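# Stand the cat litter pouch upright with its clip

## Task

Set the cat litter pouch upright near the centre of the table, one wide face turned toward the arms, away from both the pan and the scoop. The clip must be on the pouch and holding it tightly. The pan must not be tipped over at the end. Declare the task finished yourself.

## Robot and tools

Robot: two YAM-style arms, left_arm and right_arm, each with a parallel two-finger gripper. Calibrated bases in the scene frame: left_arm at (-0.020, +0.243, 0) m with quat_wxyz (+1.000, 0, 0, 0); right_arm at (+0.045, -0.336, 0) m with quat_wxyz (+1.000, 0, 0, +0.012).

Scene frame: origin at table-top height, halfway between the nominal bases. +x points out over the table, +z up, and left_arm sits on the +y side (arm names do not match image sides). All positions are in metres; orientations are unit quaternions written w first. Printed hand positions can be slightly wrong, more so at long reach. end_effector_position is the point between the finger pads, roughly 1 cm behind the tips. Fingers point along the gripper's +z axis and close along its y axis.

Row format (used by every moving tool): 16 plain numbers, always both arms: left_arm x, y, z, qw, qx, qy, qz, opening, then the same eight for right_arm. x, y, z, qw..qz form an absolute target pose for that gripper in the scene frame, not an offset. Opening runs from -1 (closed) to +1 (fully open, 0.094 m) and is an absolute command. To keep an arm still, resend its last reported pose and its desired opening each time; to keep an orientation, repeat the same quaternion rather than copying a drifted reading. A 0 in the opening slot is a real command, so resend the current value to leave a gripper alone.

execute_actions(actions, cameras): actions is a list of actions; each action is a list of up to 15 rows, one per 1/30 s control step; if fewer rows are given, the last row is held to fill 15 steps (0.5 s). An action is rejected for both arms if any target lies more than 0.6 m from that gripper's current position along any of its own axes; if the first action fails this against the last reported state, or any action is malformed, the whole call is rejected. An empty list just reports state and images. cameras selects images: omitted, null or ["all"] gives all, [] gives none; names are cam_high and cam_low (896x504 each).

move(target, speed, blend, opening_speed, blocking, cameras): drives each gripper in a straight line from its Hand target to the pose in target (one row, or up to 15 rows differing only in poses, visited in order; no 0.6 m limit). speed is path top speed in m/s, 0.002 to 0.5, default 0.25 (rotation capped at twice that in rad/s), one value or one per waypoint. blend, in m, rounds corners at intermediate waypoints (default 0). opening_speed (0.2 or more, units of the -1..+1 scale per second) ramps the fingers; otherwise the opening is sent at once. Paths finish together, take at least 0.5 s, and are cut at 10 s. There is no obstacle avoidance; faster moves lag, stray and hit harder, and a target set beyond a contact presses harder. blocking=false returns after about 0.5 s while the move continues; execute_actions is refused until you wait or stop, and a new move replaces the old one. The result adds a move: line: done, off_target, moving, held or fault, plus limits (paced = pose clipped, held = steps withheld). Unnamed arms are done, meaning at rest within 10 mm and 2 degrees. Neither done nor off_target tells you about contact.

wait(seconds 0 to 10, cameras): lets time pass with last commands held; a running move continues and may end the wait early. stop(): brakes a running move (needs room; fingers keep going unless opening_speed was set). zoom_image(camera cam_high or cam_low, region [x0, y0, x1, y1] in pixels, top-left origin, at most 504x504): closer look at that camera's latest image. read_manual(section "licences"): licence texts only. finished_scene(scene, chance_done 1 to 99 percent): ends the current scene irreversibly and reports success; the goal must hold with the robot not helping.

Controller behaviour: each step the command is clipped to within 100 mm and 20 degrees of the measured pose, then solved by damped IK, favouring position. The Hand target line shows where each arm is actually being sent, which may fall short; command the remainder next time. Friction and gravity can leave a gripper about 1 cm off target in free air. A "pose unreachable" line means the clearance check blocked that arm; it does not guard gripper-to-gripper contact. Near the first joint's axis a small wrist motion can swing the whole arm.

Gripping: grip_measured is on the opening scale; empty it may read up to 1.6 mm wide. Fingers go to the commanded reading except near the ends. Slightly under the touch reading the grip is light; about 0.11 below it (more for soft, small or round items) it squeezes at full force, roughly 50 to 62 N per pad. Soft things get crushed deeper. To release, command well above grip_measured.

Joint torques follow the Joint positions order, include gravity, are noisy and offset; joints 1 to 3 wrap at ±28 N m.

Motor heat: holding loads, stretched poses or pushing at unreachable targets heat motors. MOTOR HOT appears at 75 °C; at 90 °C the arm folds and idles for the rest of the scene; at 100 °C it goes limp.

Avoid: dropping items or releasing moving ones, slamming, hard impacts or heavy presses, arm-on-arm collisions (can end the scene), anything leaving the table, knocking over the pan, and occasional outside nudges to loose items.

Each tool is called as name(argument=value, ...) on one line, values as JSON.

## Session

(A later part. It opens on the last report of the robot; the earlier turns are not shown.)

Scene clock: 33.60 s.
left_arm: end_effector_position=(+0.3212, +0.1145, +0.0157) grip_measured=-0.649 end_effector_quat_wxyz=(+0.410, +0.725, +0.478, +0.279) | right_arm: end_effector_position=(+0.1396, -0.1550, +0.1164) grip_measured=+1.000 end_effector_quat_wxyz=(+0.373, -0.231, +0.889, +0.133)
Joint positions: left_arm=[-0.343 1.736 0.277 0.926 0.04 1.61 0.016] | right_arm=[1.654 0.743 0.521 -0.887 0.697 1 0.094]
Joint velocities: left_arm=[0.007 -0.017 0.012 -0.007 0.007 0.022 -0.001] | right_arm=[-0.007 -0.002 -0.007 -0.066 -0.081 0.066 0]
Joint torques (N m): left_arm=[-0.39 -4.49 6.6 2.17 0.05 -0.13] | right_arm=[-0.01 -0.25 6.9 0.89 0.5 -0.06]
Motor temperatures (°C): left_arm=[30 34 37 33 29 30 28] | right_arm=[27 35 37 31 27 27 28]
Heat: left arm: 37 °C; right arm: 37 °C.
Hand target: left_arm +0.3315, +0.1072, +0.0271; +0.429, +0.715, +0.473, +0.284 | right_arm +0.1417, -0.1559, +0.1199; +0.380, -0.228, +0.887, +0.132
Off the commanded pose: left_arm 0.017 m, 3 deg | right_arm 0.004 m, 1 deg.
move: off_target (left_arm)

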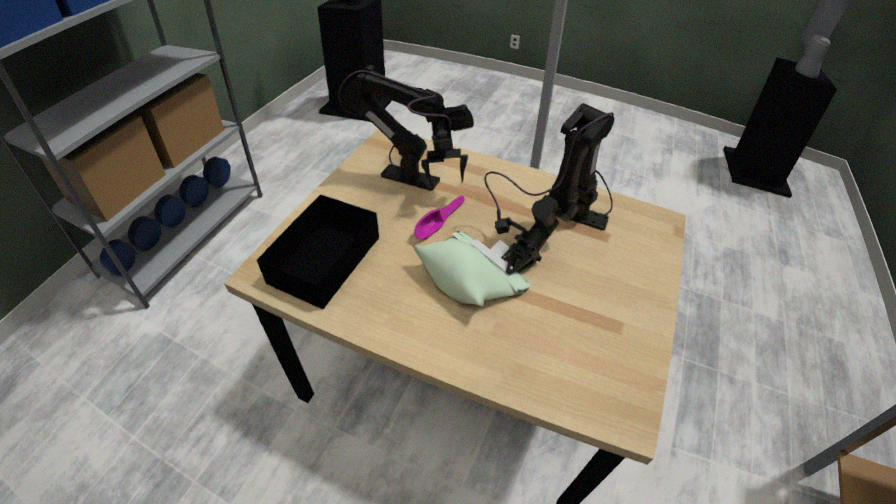

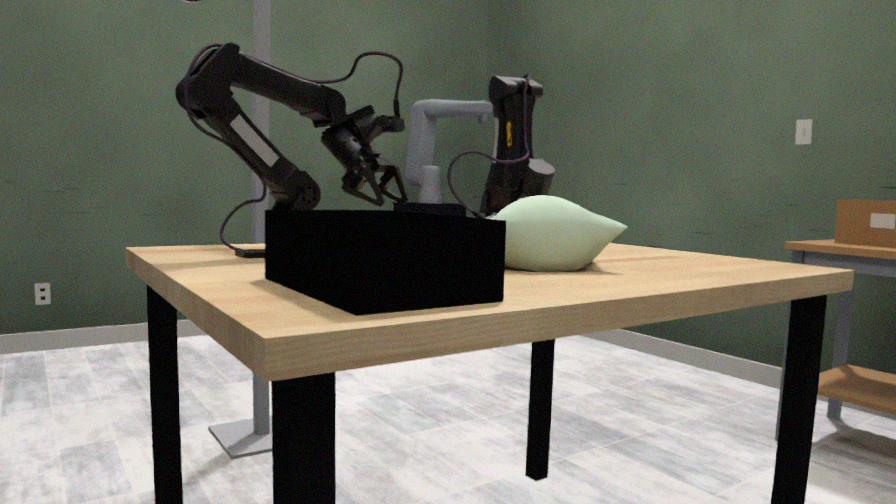

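move(target=[0.330, 0.108, 0.065, 0.4295, 0.7148, 0.4731, 0.2843, -0.78, 0.1417, -0.1559, 0.1200, 0.380, -0.228, 0.887, 0.132, 1.0], speed=0.04)

zoom_image(camera="cam_high", region=[430, 200, 560, 320])

zoom_image(camera="cam_low", region=[480, 150, 680, 290])

Scene clock: 35.73 s.
left_arm: end_effector_position=(+0.3172, +0.1110, +0.0392) grip_measured=-0.718 end_effector_quat_wxyz=(+0.402, +0.735, +0.478, +0.264) | right_arm: end_effector_position=(+0.1396, -0.1550, +0.1164) grip_measured=+1.000 end_effector_quat_wxyz=(+0.373, -0.231, +0.889, +0.133)
Joint positions: left_arm=[-0.347 1.541 0.32 0.652 0.057 1.612 0.013] | right_arm=[1.654 0.743 0.521 -0.887 0.697 1 0.094]
Joint velocities: left_arm=[-0.007 0.007 -0.002 -0.066 0.037 -0.037 -0.001] | right_arm=[-0.007 -0.022 -0.002 -0.007 -0.022 0.007 0]
Joint torques (N m): left_arm=[-0.01 -7.08 7.42 2.11 -0.03 -0.16] | right_arm=[-0.2 -0.27 7.08 0.91 0.55 -0.03]
Motor temperatures (°C): left_arm=[30 34 37 34 29 30 28] | right_arm=[27 35 37 31 27 27 28]
Heat: left arm: 37 °C; right arm: 37 °C.
Hand target: left_arm +0.3300, +0.1079, +0.0647; +0.430, +0.715, +0.473, +0.284 | right_arm +0.1417, -0.1559, +0.1199; +0.380, -0.228, +0.887, +0.132
Off the commanded pose: left_arm 0.029 m, 5 deg | right_arm 0.004 m, 1 deg.
move: off_target (left_arm)

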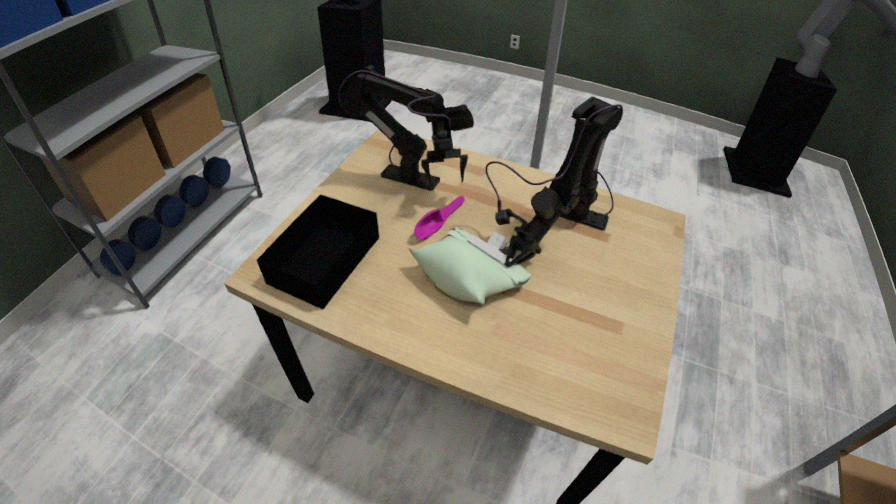

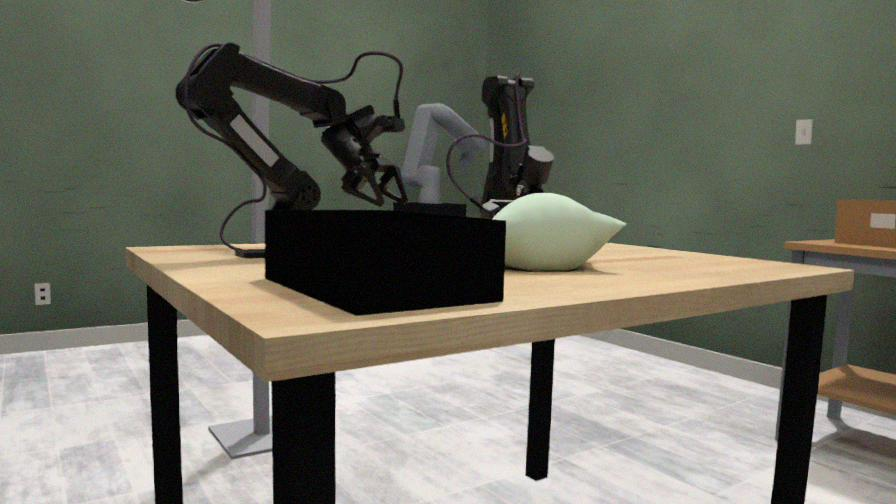

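Scaled by 3.877.

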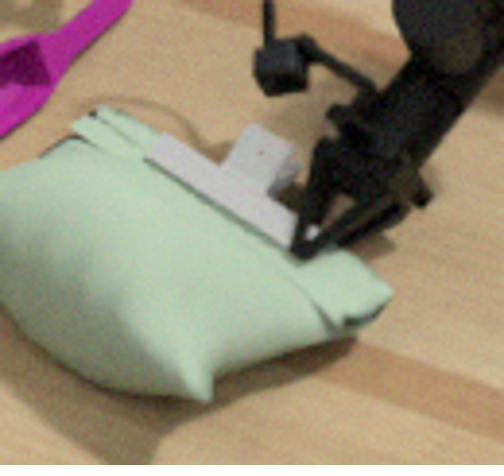

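Scaled by 2.520.

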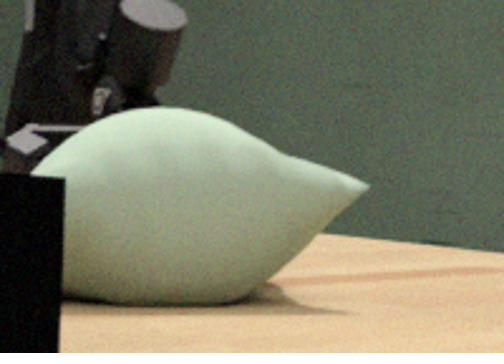

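move(target=[0.325, 0.108, 0.125, 0.4295, 0.7148, 0.4731, 0.2843, -0.85, 0.1417, -0.1559, 0.1200, 0.380, -0.228, 0.887, 0.132, 1.0], speed=0.05)

zoom_image(camera="cam_high", region=[430, 200, 560, 320])

zoom_image(camera="cam_low", region=[480, 150, 680, 290])

Scene clock: 37.77 s.
left_arm: end_effector_position=(+0.3077, +0.1142, +0.0830) grip_measured=-0.730 end_effector_quat_wxyz=(+0.383, +0.745, +0.484, +0.253) | right_arm: end_effector_position=(+0.1396, -0.1550, +0.1164) grip_measured=+1.000 end_effector_quat_wxyz=(+0.373, -0.231, +0.889, +0.133)
Joint positions: left_arm=[-0.351 1.271 0.424 0.23 0.049 1.612 0.013] | right_arm=[1.654 0.743 0.521 -0.887 0.697 1 0.094]
Joint velocities: left_arm=[-0.012 -0.002 -0.027 0.022 -0.051 -0.066 -0.001] | right_arm=[-0.012 -0.002 0.027 -0.022 -0.037 0.066 0]
Joint torques (N m): left_arm=[-0.06 -6.76 10.18 2.33 -0.02 -0.15] | right_arm=[-0.05 -0.01 6.72 0.84 0.47 -0.05]
Motor temperatures (°C): left_arm=[30 34 38 34 29 30 28] | right_arm=[27 35 37 31 27 27 28]
Heat: left arm: 38 °C; right arm: 37 °C.
Hand target: left_arm +0.3240, +0.1082, +0.1247; +0.430, +0.716, +0.472, +0.283 | right_arm +0.1417, -0.1559, +0.1199; +0.380, -0.228, +0.887, +0.132
Off the commanded pose: left_arm 0.046 m, 7 deg | right_arm 0.004 m, 1 deg.
move: off_target (left_arm)

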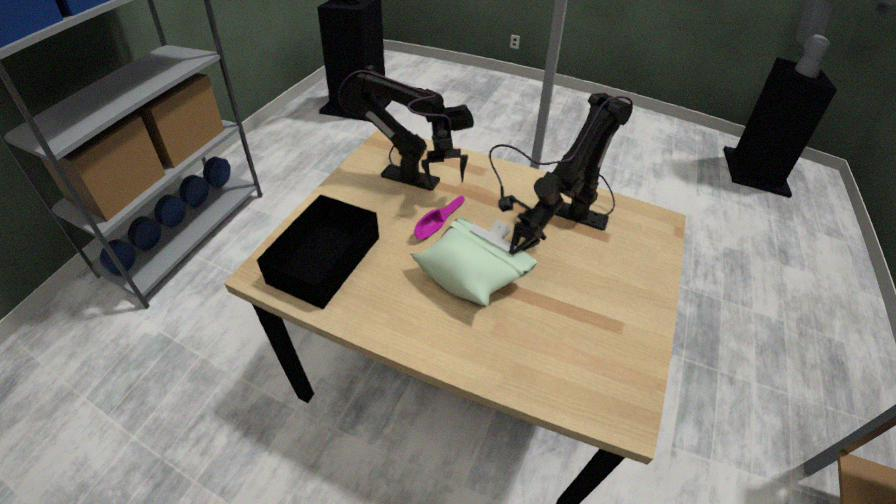

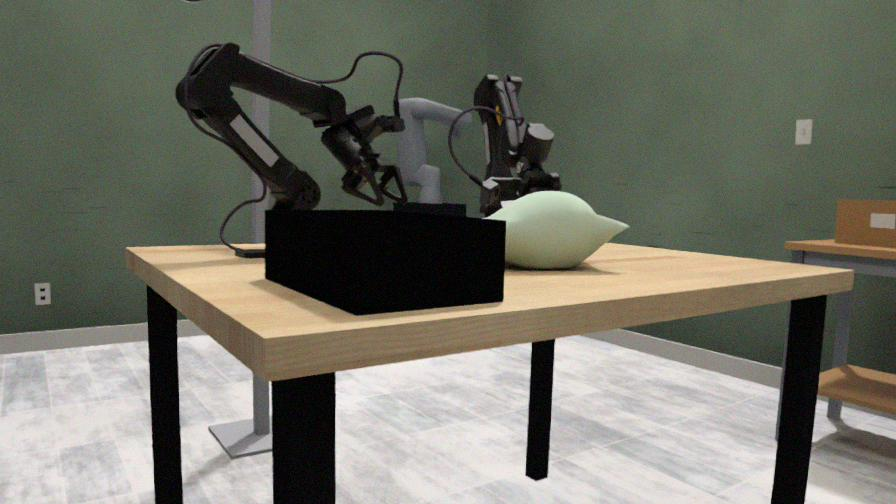

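Scaled by 3.877.

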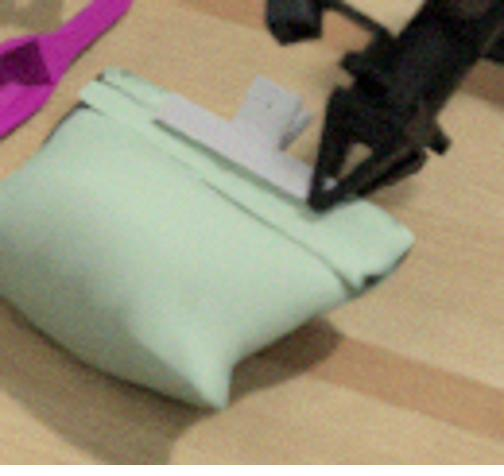

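Scaled by 2.520.

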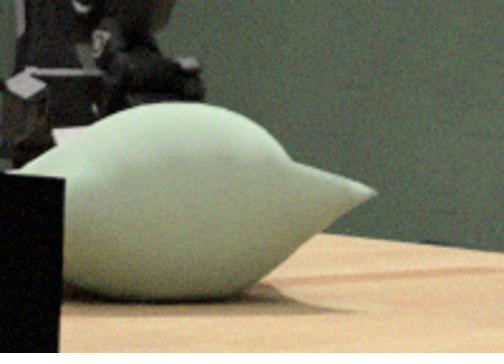

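move(target=[0.315, 0.107, 0.185, 0.3524, 0.7558, 0.5002, 0.2332, -0.88, 0.1417, -0.1559, 0.1200, 0.380, -0.228, 0.887, 0.132, 1.0], speed=0.06)

zoom_image(camera="cam_high", region=[430, 190, 560, 310])

zoom_image(camera="cam_low", region=[480, 140, 680, 290])

Scene clock: 40.37 s.
left_arm: end_effector_position=(+0.3050, +0.1159, +0.1495) grip_measured=-0.731 end_effector_quat_wxyz=(+0.309, +0.773, +0.511, +0.215) | right_arm: end_effector_position=(+0.1396, -0.1550, +0.1164) grip_measured=+1.000 end_effector_quat_wxyz=(+0.373, -0.231, +0.889, +0.133)
Joint positions: left_arm=[-0.373 1.206 0.816 -0.409 0.004 1.598 0.013] | right_arm=[1.654 0.743 0.521 -0.887 0.697 1 0.094]
Joint velocities: left_arm=[-0.002 -0.007 0.007 -0.022 0.066 -0.037 0] | right_arm=[0.002 -0.007 -0.002 -0.022 -0.022 0.022 0]
Joint torques (N m): left_arm=[-0.47 -6.09 11.73 1.84 0.12 -0.09] | right_arm=[-0.01 -0.14 6.97 0.85 0.5 0]
Motor temperatures (°C): left_arm=[30 34 39 35 29 30 29] | right_arm=[27 35 37 31 27 27 28]
Heat: left arm: 39 °C; right arm: 37 °C.
Hand target: left_arm +0.3143, +0.1076, +0.1852; +0.352, +0.756, +0.500, +0.234 | right_arm +0.1417, -0.1559, +0.1199; +0.380, -0.228, +0.887, +0.132
Off the commanded pose: left_arm 0.038 m, 6 deg | right_arm 0.004 m, 1 deg.
move: off_target (left_arm)

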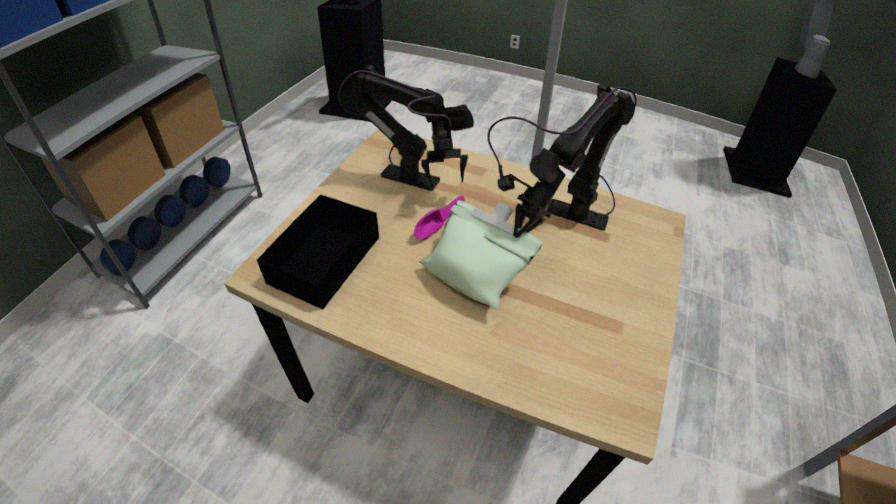

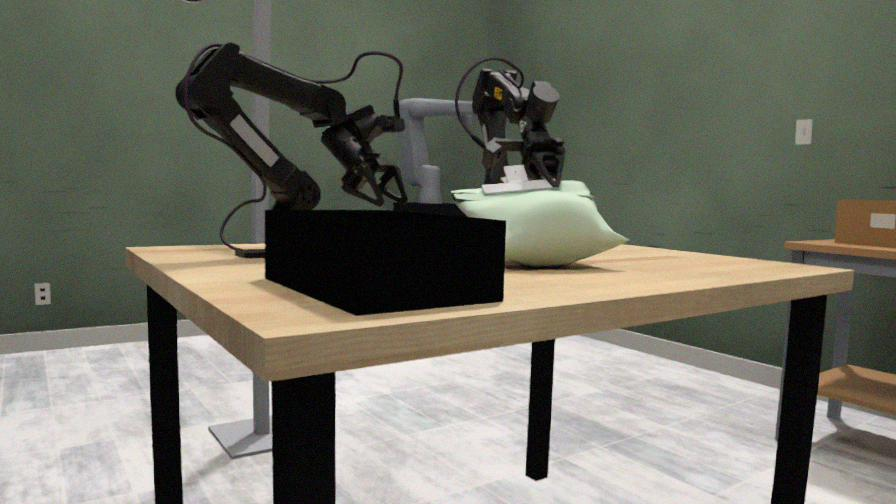

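Scaled by 3.877.

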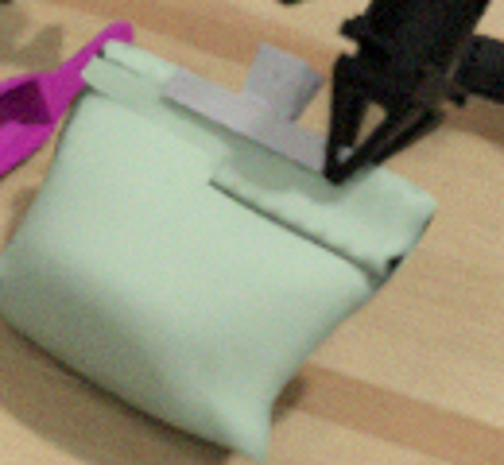

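Scaled by 2.520.

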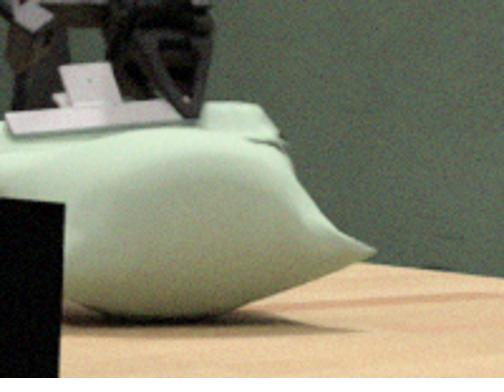

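move(target=[0.295, 0.104, 0.215, 0.2158, 0.8055, 0.5331, 0.1428, -0.9, 0.1417, -0.1559, 0.1200, 0.380, -0.228, 0.887, 0.132, 1.0], speed=0.06)

zoom_image(camera="cam_high", region=[420, 180, 560, 310])

zoom_image(camera="cam_low", region=[440, 100, 680, 290])

Scene clock: 44.43 s.
left_arm: end_effector_position=(+0.2861, +0.1169, +0.1882) grip_measured=-0.731 end_effector_quat_wxyz=(+0.172, +0.809, +0.545, +0.133) | right_arm: end_effector_position=(+0.1396, -0.1550, +0.1164) grip_measured=+1.000 end_effector_quat_wxyz=(+0.373, -0.231, +0.889, +0.133)
Joint positions: left_arm=[-0.415 1.403 1.299 -1.031 -0.041 1.55 0.013] | right_arm=[1.654 0.743 0.521 -0.887 0.697 1 0.094]
Joint velocities: left_arm=[-0.002 0.027 -0.012 -0.007 0.022 0.051 -0.001] | right_arm=[0.002 0.002 0.007 -0.037 -0.007 -0.007 0]
Joint torques (N m): left_arm=[-0.69 -5.83 12.12 1.36 0.27 0.01] | right_arm=[0.09 -0.01 6.83 0.88 0.52 -0.06]
Motor temperatures (°C): left_arm=[30 35 40 35 29 30 29] | right_arm=[27 35 37 31 27 27 28]
Heat: left arm: 40 °C; right arm: 37 °C.
Hand target: left_arm +0.2937, +0.1050, +0.2158; +0.214, +0.804, +0.535, +0.144 | right_arm +0.1417, -0.1559, +0.1199; +0.380, -0.228, +0.887, +0.132
Off the commanded pose: left_arm 0.031 m, 5 deg | right_arm 0.004 m, 1 deg.
move: off_target (left_arm)

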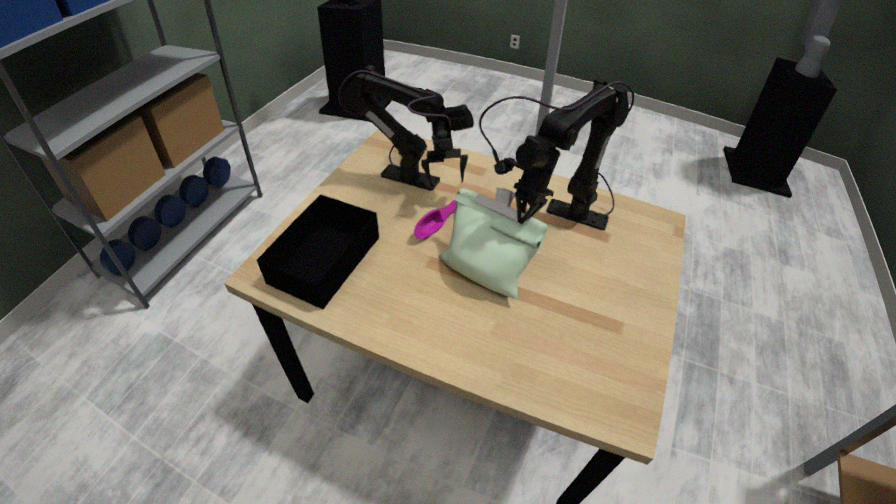

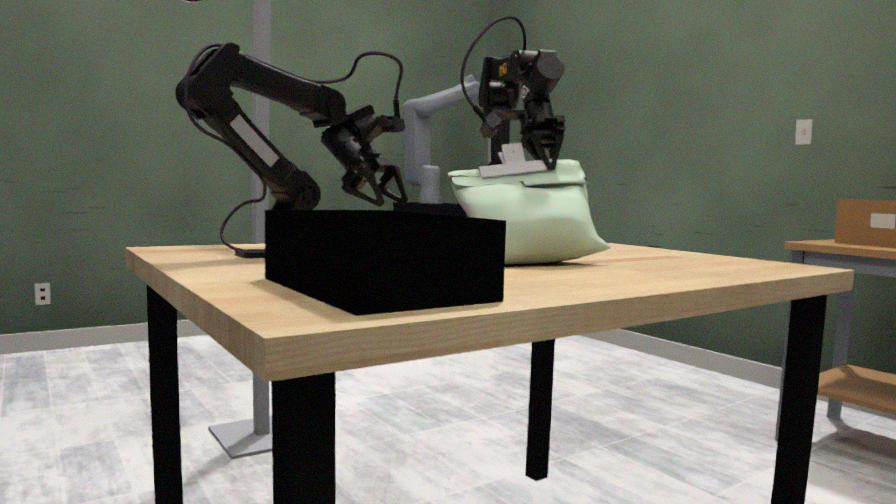

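Scaled by 3.600.

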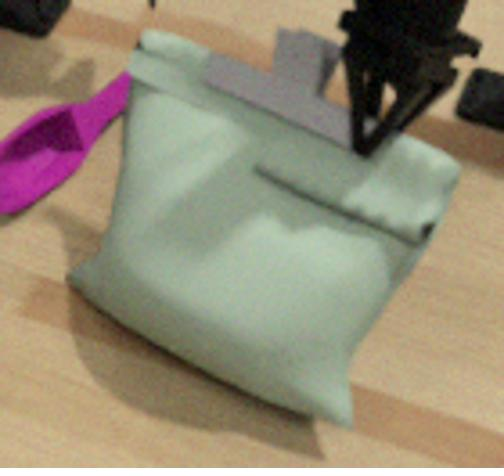

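Scaled by 2.100.

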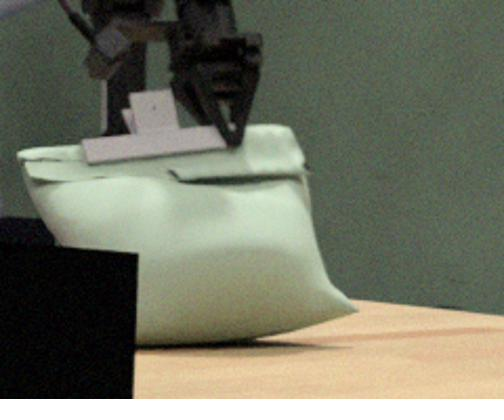

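move(target=[0.285, 0.098, 0.265, 0.1350, 0.7653, 0.6198, 0.1093, -0.9, 0.1417, -0.1559, 0.1200, 0.380, -0.228, 0.887, 0.132, 1.0], speed=0.06)

zoom_image(camera="cam_high", region=[420, 160, 560, 310])

zoom_image(camera="cam_low", region=[440, 90, 680, 290])

Scene clock: 48.90 s.
left_arm: end_effector_position=(+0.2700, +0.1108, +0.2346) grip_measured=-0.734 end_effector_quat_wxyz=(+0.068, +0.776, +0.621, +0.089) | right_arm: end_effector_position=(+0.1396, -0.1550, +0.1164) grip_measured=+1.000 end_effector_quat_wxyz=(+0.373, -0.231, +0.889, +0.133)
Joint positions: left_arm=[-0.492 1.632 1.778 -1.522 -0.111 1.312 0.013] | right_arm=[1.654 0.743 0.521 -0.887 0.697 1 0.094]
Joint velocities: left_arm=[0.007 -0.002 -0.007 -0.007 0.022 -0.081 -0.001] | right_arm=[-0.022 -0.002 -0.007 0.051 0.007 0.007 0]
Joint torques (N m): left_arm=[-0.66 -7.79 12.48 1.24 0.03 -0.14] | right_arm=[-0.16 -0.28 6.87 0.84 0.49 -0.02]
Motor temperatures (°C): left_arm=[30 35 42 35 29 30 29] | right_arm=[27 35 37 31 27 27 28]
Heat: left arm: 42 °C; right arm: 37 °C.
Hand target: left_arm +0.2829, +0.0994, +0.2658; +0.134, +0.765, +0.620, +0.110 | right_arm +0.1417, -0.1559, +0.1199; +0.380, -0.228, +0.887, +0.132
Off the commanded pose: left_arm 0.036 m, 8 deg | right_arm 0.004 m, 1 deg.
move: off_target (left_arm)

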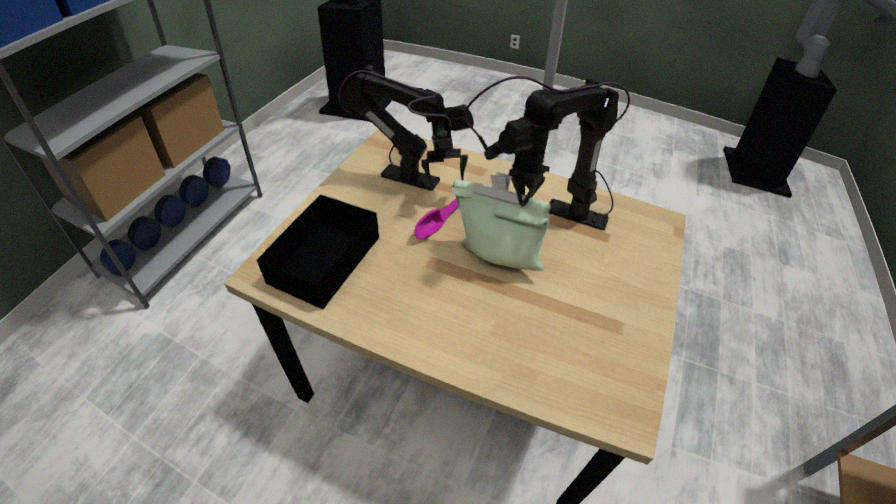

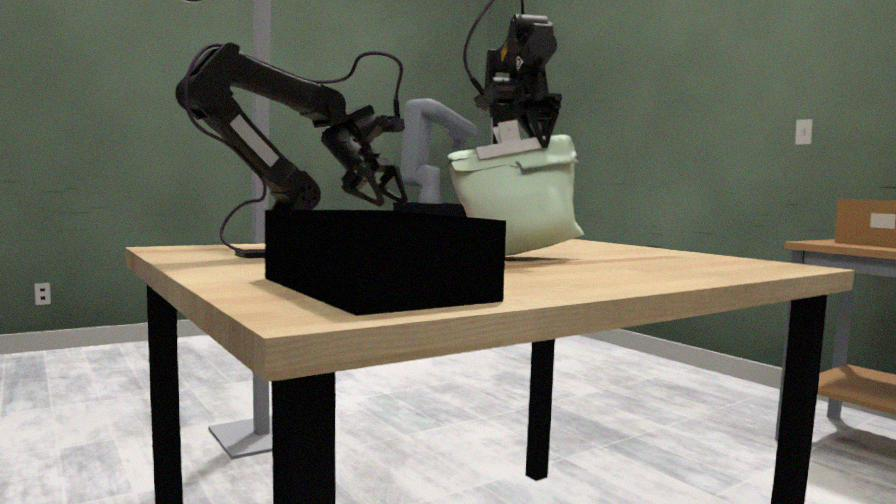

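Scaled by 3.360.

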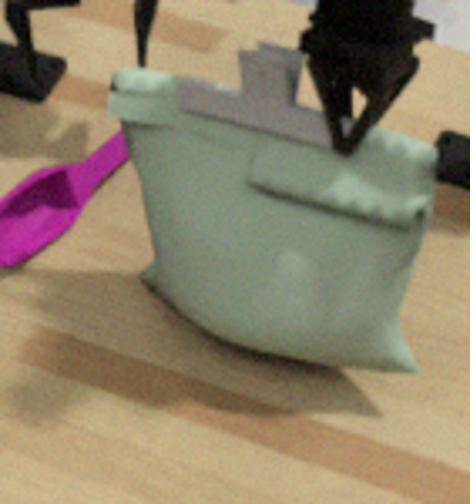

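Scaled by 2.100.

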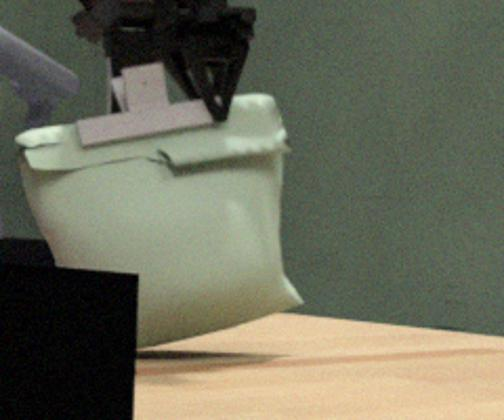

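move(target=[0.290, 0.078, 0.270, 0.0984, 0.7002, 0.7002, 0.0984, -0.9, 0.1417, -0.1559, 0.1200, 0.380, -0.228, 0.887, 0.132, 1.0], speed=0.06)

zoom_image(camera="cam_high", region=[420, 160, 560, 310])

zoom_image(camera="cam_low", region=[440, 90, 680, 290])

Scene clock: 51.80 s.
left_arm: end_effector_position=(+0.2791, +0.0879, +0.2391) grip_measured=-0.735 end_effector_quat_wxyz=(+0.052, +0.713, +0.693, +0.090) | right_arm: end_effector_position=(+0.1396, -0.1550, +0.1164) grip_measured=+1.000 end_effector_quat_wxyz=(+0.373, -0.231, +0.889, +0.133)
Joint positions: left_arm=[-0.56 1.764 1.954 -1.616 -0.151 1.05 0.012] | right_arm=[1.654 0.743 0.521 -0.887 0.697 1 0.094]
Joint velocities: left_arm=[-0.002 -0.007 -0.017 0.037 0.022 -0.081 -0.001] | right_arm=[0.017 0.007 -0.012 0.007 -0.007 -0.022 0]
Joint torques (N m): left_arm=[-0.36 -8.95 12.15 1.01 -0.09 -0.18] | right_arm=[0.05 -0.1 7.04 0.88 0.47 -0.02]
Motor temperatures (°C): left_arm=[30 35 43 34 29 30 29] | right_arm=[27 35 37 31 27 27 28]
Heat: left arm: 43 °C; right arm: 37 °C.
Hand target: left_arm +0.2887, +0.0789, +0.2684; +0.115, +0.700, +0.697, +0.103 | right_arm +0.1417, -0.1559, +0.1199; +0.380, -0.228, +0.887, +0.132
Off the commanded pose: left_arm 0.034 m, 6 deg | right_arm 0.004 m, 1 deg.
joint read past its limit (left arm) — joint 4 (wrist pitch), lower limit.
joint sent to its limit (left arm) — joint 4 (wrist pitch), lower limit. The joint targets still meet the commanded pose.
move: off_target (left_arm)

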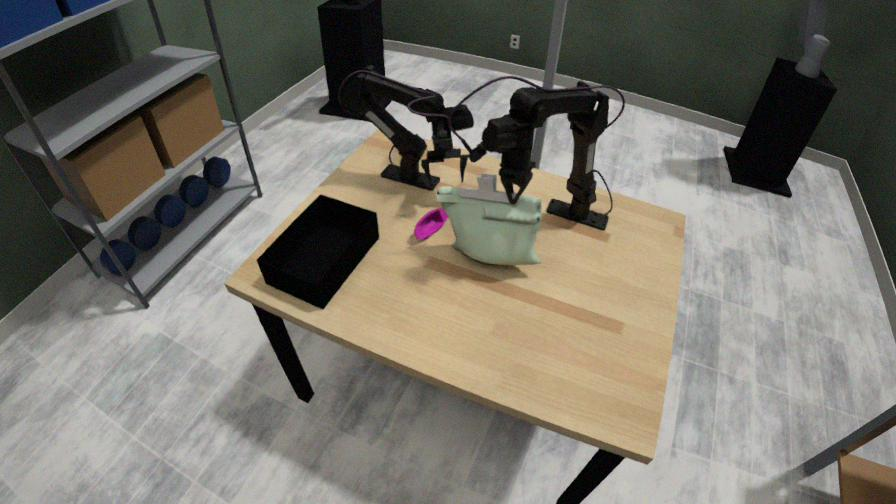

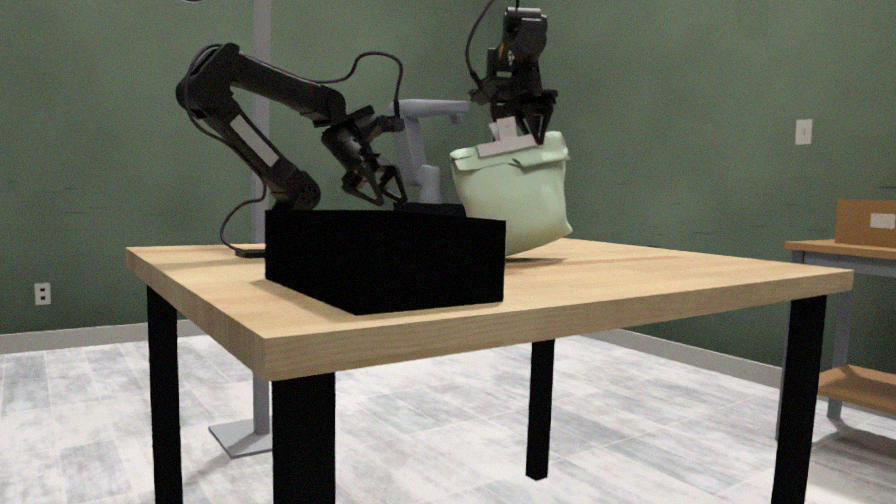

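Scaled by 3.360.

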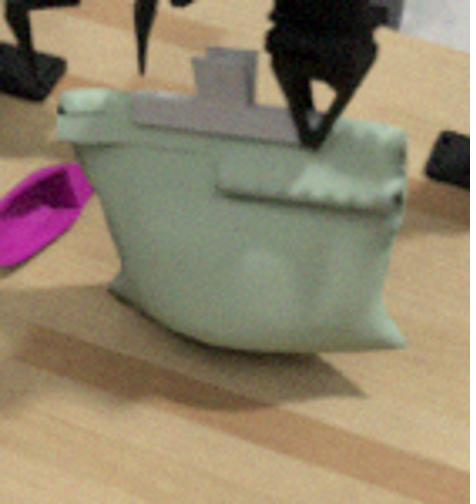

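Scaled by 2.100.

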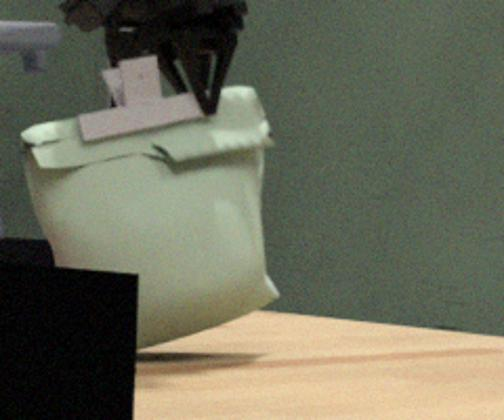

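move(target=[0.288, 0.076, 0.262, 0.1651, 0.6876, 0.7069, 0.0185, -0.9, 0.1417, -0.1559, 0.1200, 0.380, -0.228, 0.887, 0.132, 1.0], speed=0.08)

zoom_image(camera="cam_high", region=[420, 160, 560, 310])

zoom_image(camera="cam_low", region=[440, 90, 680, 290])

Scene clock: 54.77 s.
left_arm: end_effector_position=(+0.2797, +0.0916, +0.2264) grip_measured=-0.736 end_effector_quat_wxyz=(+0.066, +0.697, +0.713, +0.019) | right_arm: end_effector_position=(+0.1396, -0.1550, +0.1164) grip_measured=+1.000 end_effector_quat_wxyz=(+0.373, -0.231, +0.889, +0.133)
Joint positions: left_arm=[-0.468 1.751 1.893 -1.575 0.004 1.08 0.012] | right_arm=[1.654 0.743 0.521 -0.887 0.697 1 0.094]
Joint velocities: left_arm=[0.007 0.002 -0.002 -0.081 0.007 0.051 -0.001] | right_arm=[0.002 0.002 -0.007 0.095 0.022 -0.007 0]
Joint torques (N m): left_arm=[0.29 -13.79 7.87 1.53 0.7 -0.01] | right_arm=[-0.01 -0.08 6.74 0.86 0.45 -0.06]
Motor temperatures (°C): left_arm=[30 37 42 34 29 30 29] | right_arm=[27 35 37 31 27 27 28]
Heat: left arm: 42 °C; right arm: 37 °C.
Hand target: left_arm +0.2857, +0.0775, +0.2636; +0.162, +0.691, +0.704, +0.016 | right_arm +0.1417, -0.1559, +0.1199; +0.380, -0.228, +0.887, +0.132
Off the commanded pose: left_arm 0.040 m, 11 deg | right_arm 0.004 m, 1 deg.
move: off_target (left_arm)

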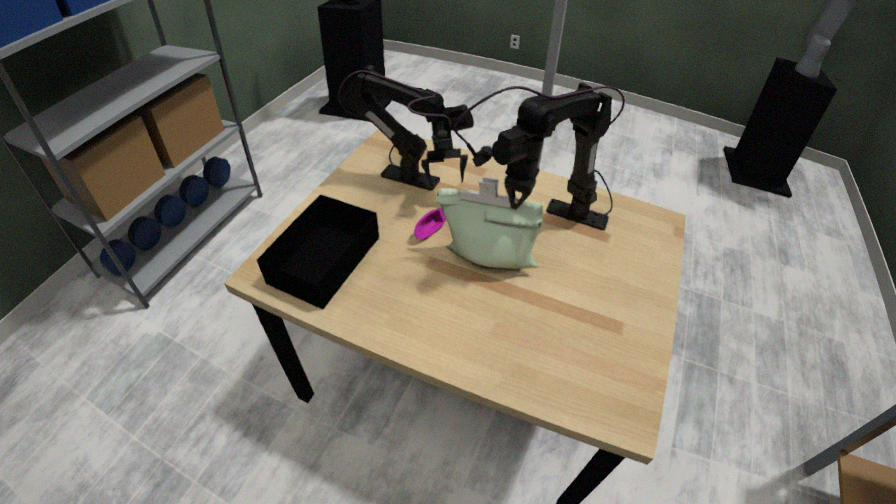

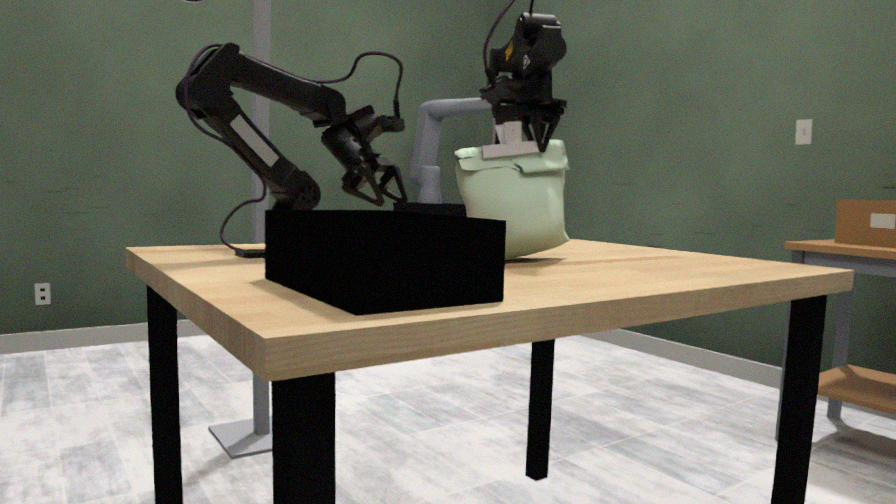

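Scaled by 3.360.

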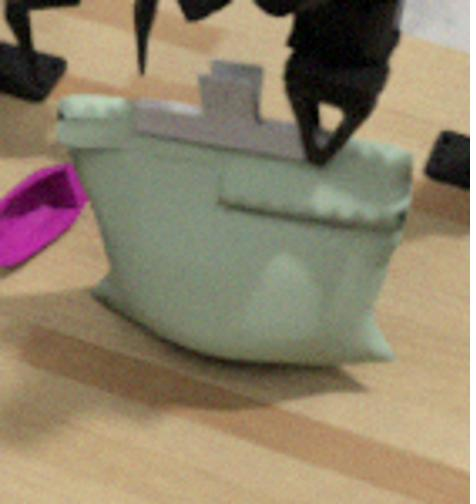

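Scaled by 2.100.

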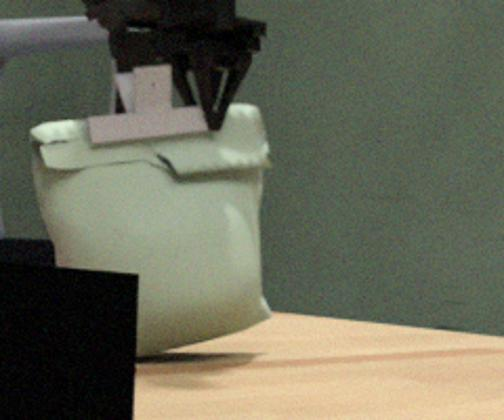

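move(target=[[0.290, 0.080, 0.235, 0.1361, 0.7001, 0.7008, 0.0122, -0.9, 0.1417, -0.1559, 0.1200, 0.380, -0.228, 0.887, 0.132, 1.0], [0.292, 0.082, 0.215, 0.1002, 0.7124, 0.6947, 0.0, -0.9, 0.1417, -0.1559, 0.1200, 0.380, -0.228, 0.887, 0.132, 1.0]], speed=0.04, blend=0.01)

zoom_image(camera="cam_high", region=[420, 160, 560, 310])

zoom_image(camera="cam_low", region=[440, 90, 680, 290])

Scene clock: 57.57 s.
left_arm: end_effector_position=(+0.2811, +0.0982, +0.2119) grip_measured=-0.736 end_effector_quat_wxyz=(+0.059, +0.712, +0.699, +0.014) | right_arm: end_effector_position=(+0.1396, -0.1550, +0.1164) grip_measured=+1.000 end_effector_quat_wxyz=(+0.373, -0.231, +0.889, +0.133)
Joint positions: left_arm=[-0.443 1.741 1.822 -1.532 0.014 1.146 0.012] | right_arm=[1.654 0.743 0.521 -0.887 0.697 1 0.094]
Joint velocities: left_arm=[0.007 0.007 0.032 -0.037 -0.007 -0.095 0] | right_arm=[-0.007 -0.012 -0.012 -0.11 0.022 0.037 0]
Joint torques (N m): left_arm=[-0.03 -7.05 6.54 1.33 0.64 0.01] | right_arm=[-0.17 -0.35 6.97 0.87 0.49 0]
Motor temperatures (°C): left_arm=[30 39 42 34 29 30 29] | right_arm=[27 35 37 31 27 27 28]
Heat: left arm: 42 °C; right arm: 37 °C.
Hand target: left_arm +0.2912, +0.0824, +0.2157; +0.099, +0.713, +0.694, +0.000 | right_arm +0.1417, -0.1559, +0.1199; +0.380, -0.228, +0.887, +0.132
Off the commanded pose: left_arm 0.020 m, 5 deg | right_arm 0.004 m, 1 deg.
move: off_target (left_arm)

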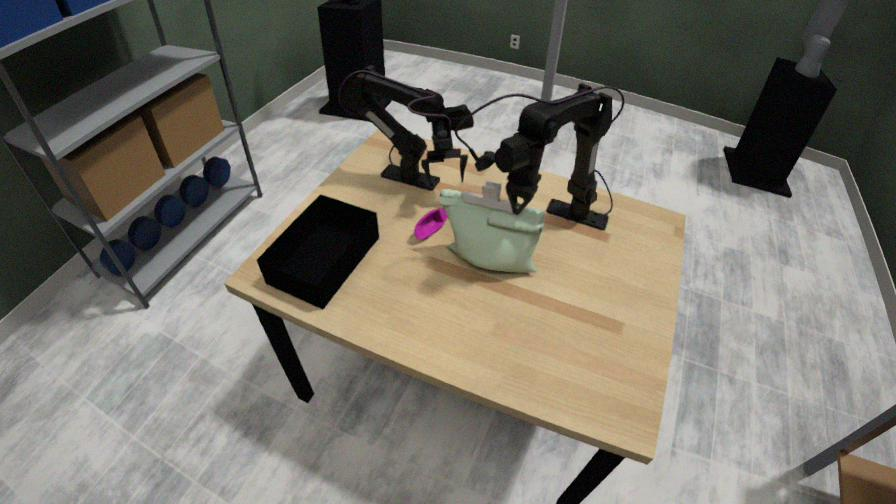

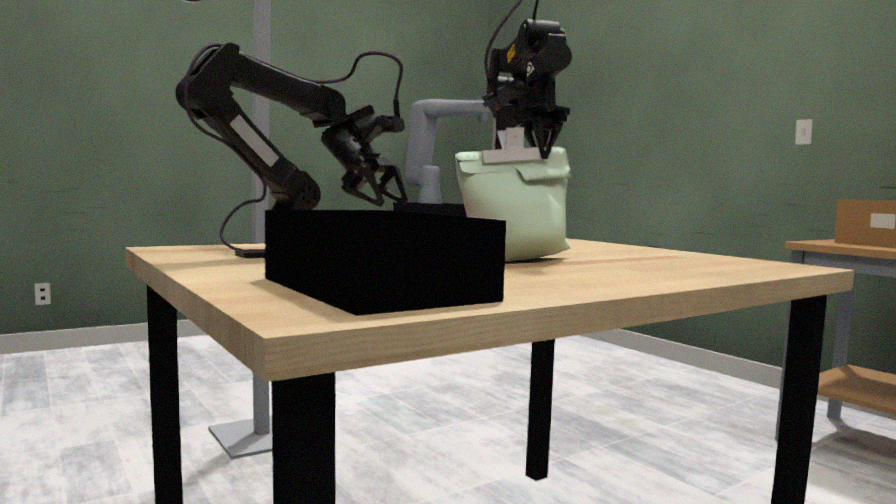

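Scaled by 3.360.

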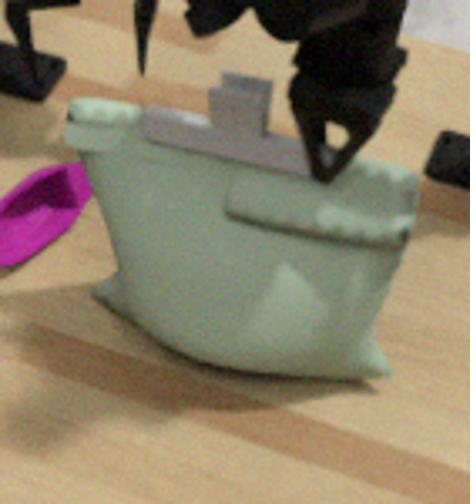

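Scaled by 2.100.

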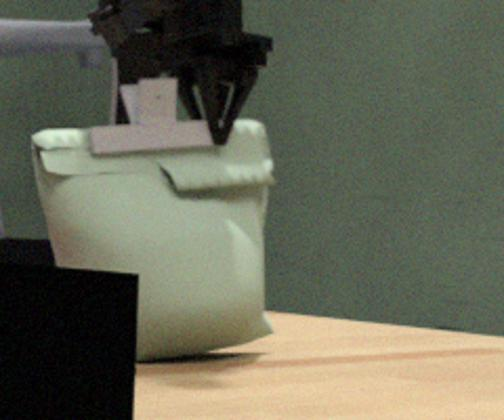

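execute_actions(actions=[])

Scene clock: 58.37 s.
left_arm: end_effector_position=(+0.2810, +0.0981, +0.2119) grip_measured=-0.736 end_effector_quat_wxyz=(+0.059, +0.712, +0.699, +0.014) | right_arm: end_effector_position=(+0.1396, -0.1550, +0.1164) grip_measured=+1.000 end_effector_quat_wxyz=(+0.373, -0.231, +0.889, +0.133)
Joint positions: left_arm=[-0.443 1.741 1.822 -1.532 0.015 1.146 0.012] | right_arm=[1.654 0.743 0.521 -0.887 0.697 1 0.094]
Joint velocities: left_arm=[-0.007 0.007 -0.002 -0.037 0.037 -0.037 -0.001] | right_arm=[-0.007 0.002 0.017 -0.022 0.007 0.022 0]
Joint torques (N m): left_arm=[-0.03 -6.98 6.43 1.24 0.64 0.04] | right_arm=[-0.12 -0.32 6.89 0.86 0.47 -0.04]
Motor temperatures (°C): left_arm=[30 38 41 34 29 30 29] | right_arm=[27 35 38 31 27 27 28]
Heat: left arm: 41 °C; right arm: 38 °C.
Hand target: left_arm +0.2911, +0.0824, +0.2157; +0.099, +0.713, +0.694, +0.000 | right_arm +0.1417, -0.1559, +0.1199; +0.380, -0.228, +0.887, +0.132
Tool commands: left_gripper/opening=-0.9 right_gripper/opening=+1.0
Off the commanded pose: left_arm 0.020 m, 5 deg | right_arm 0.004 m, 1 deg.

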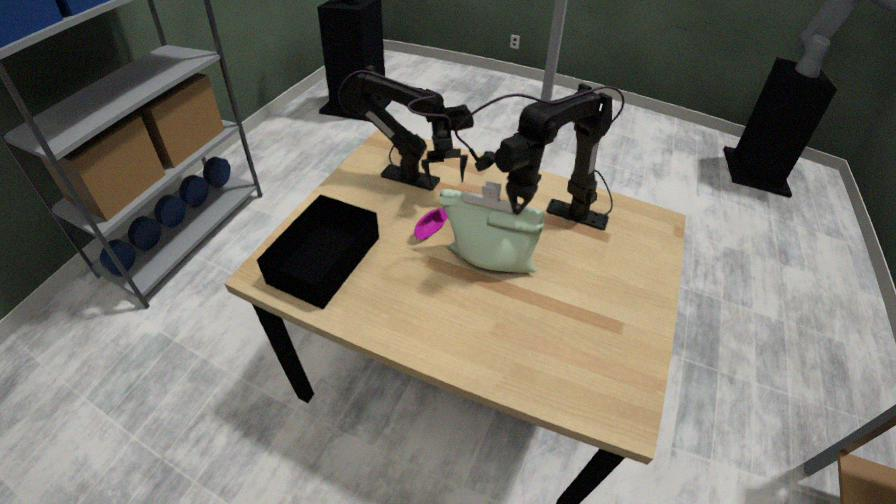

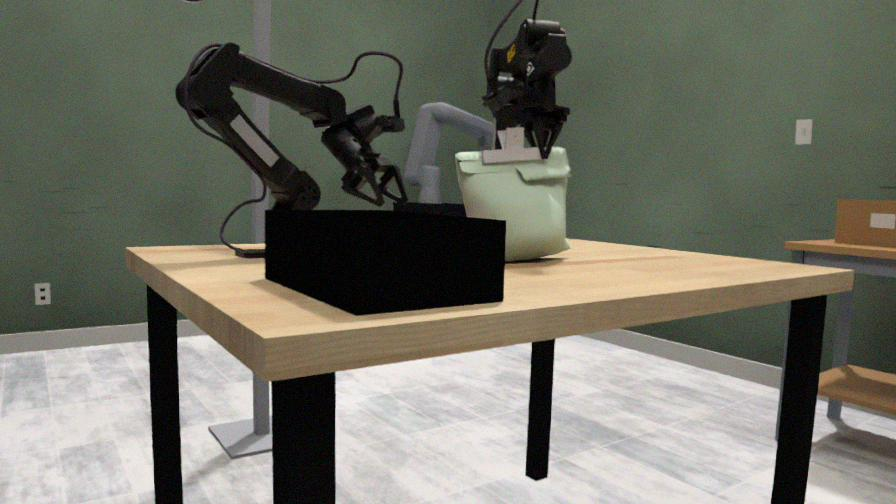

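zoom_image(camera="cam_high", region=[400, 150, 580, 300])

zoom_image(camera="cam_low", region=[420, 90, 620, 280])

Scaled by 2.800.

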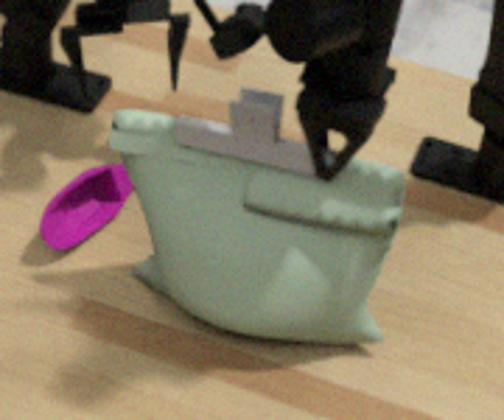

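Scaled by 2.520.

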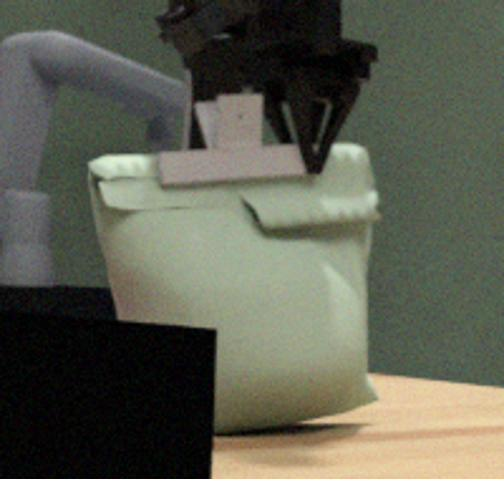

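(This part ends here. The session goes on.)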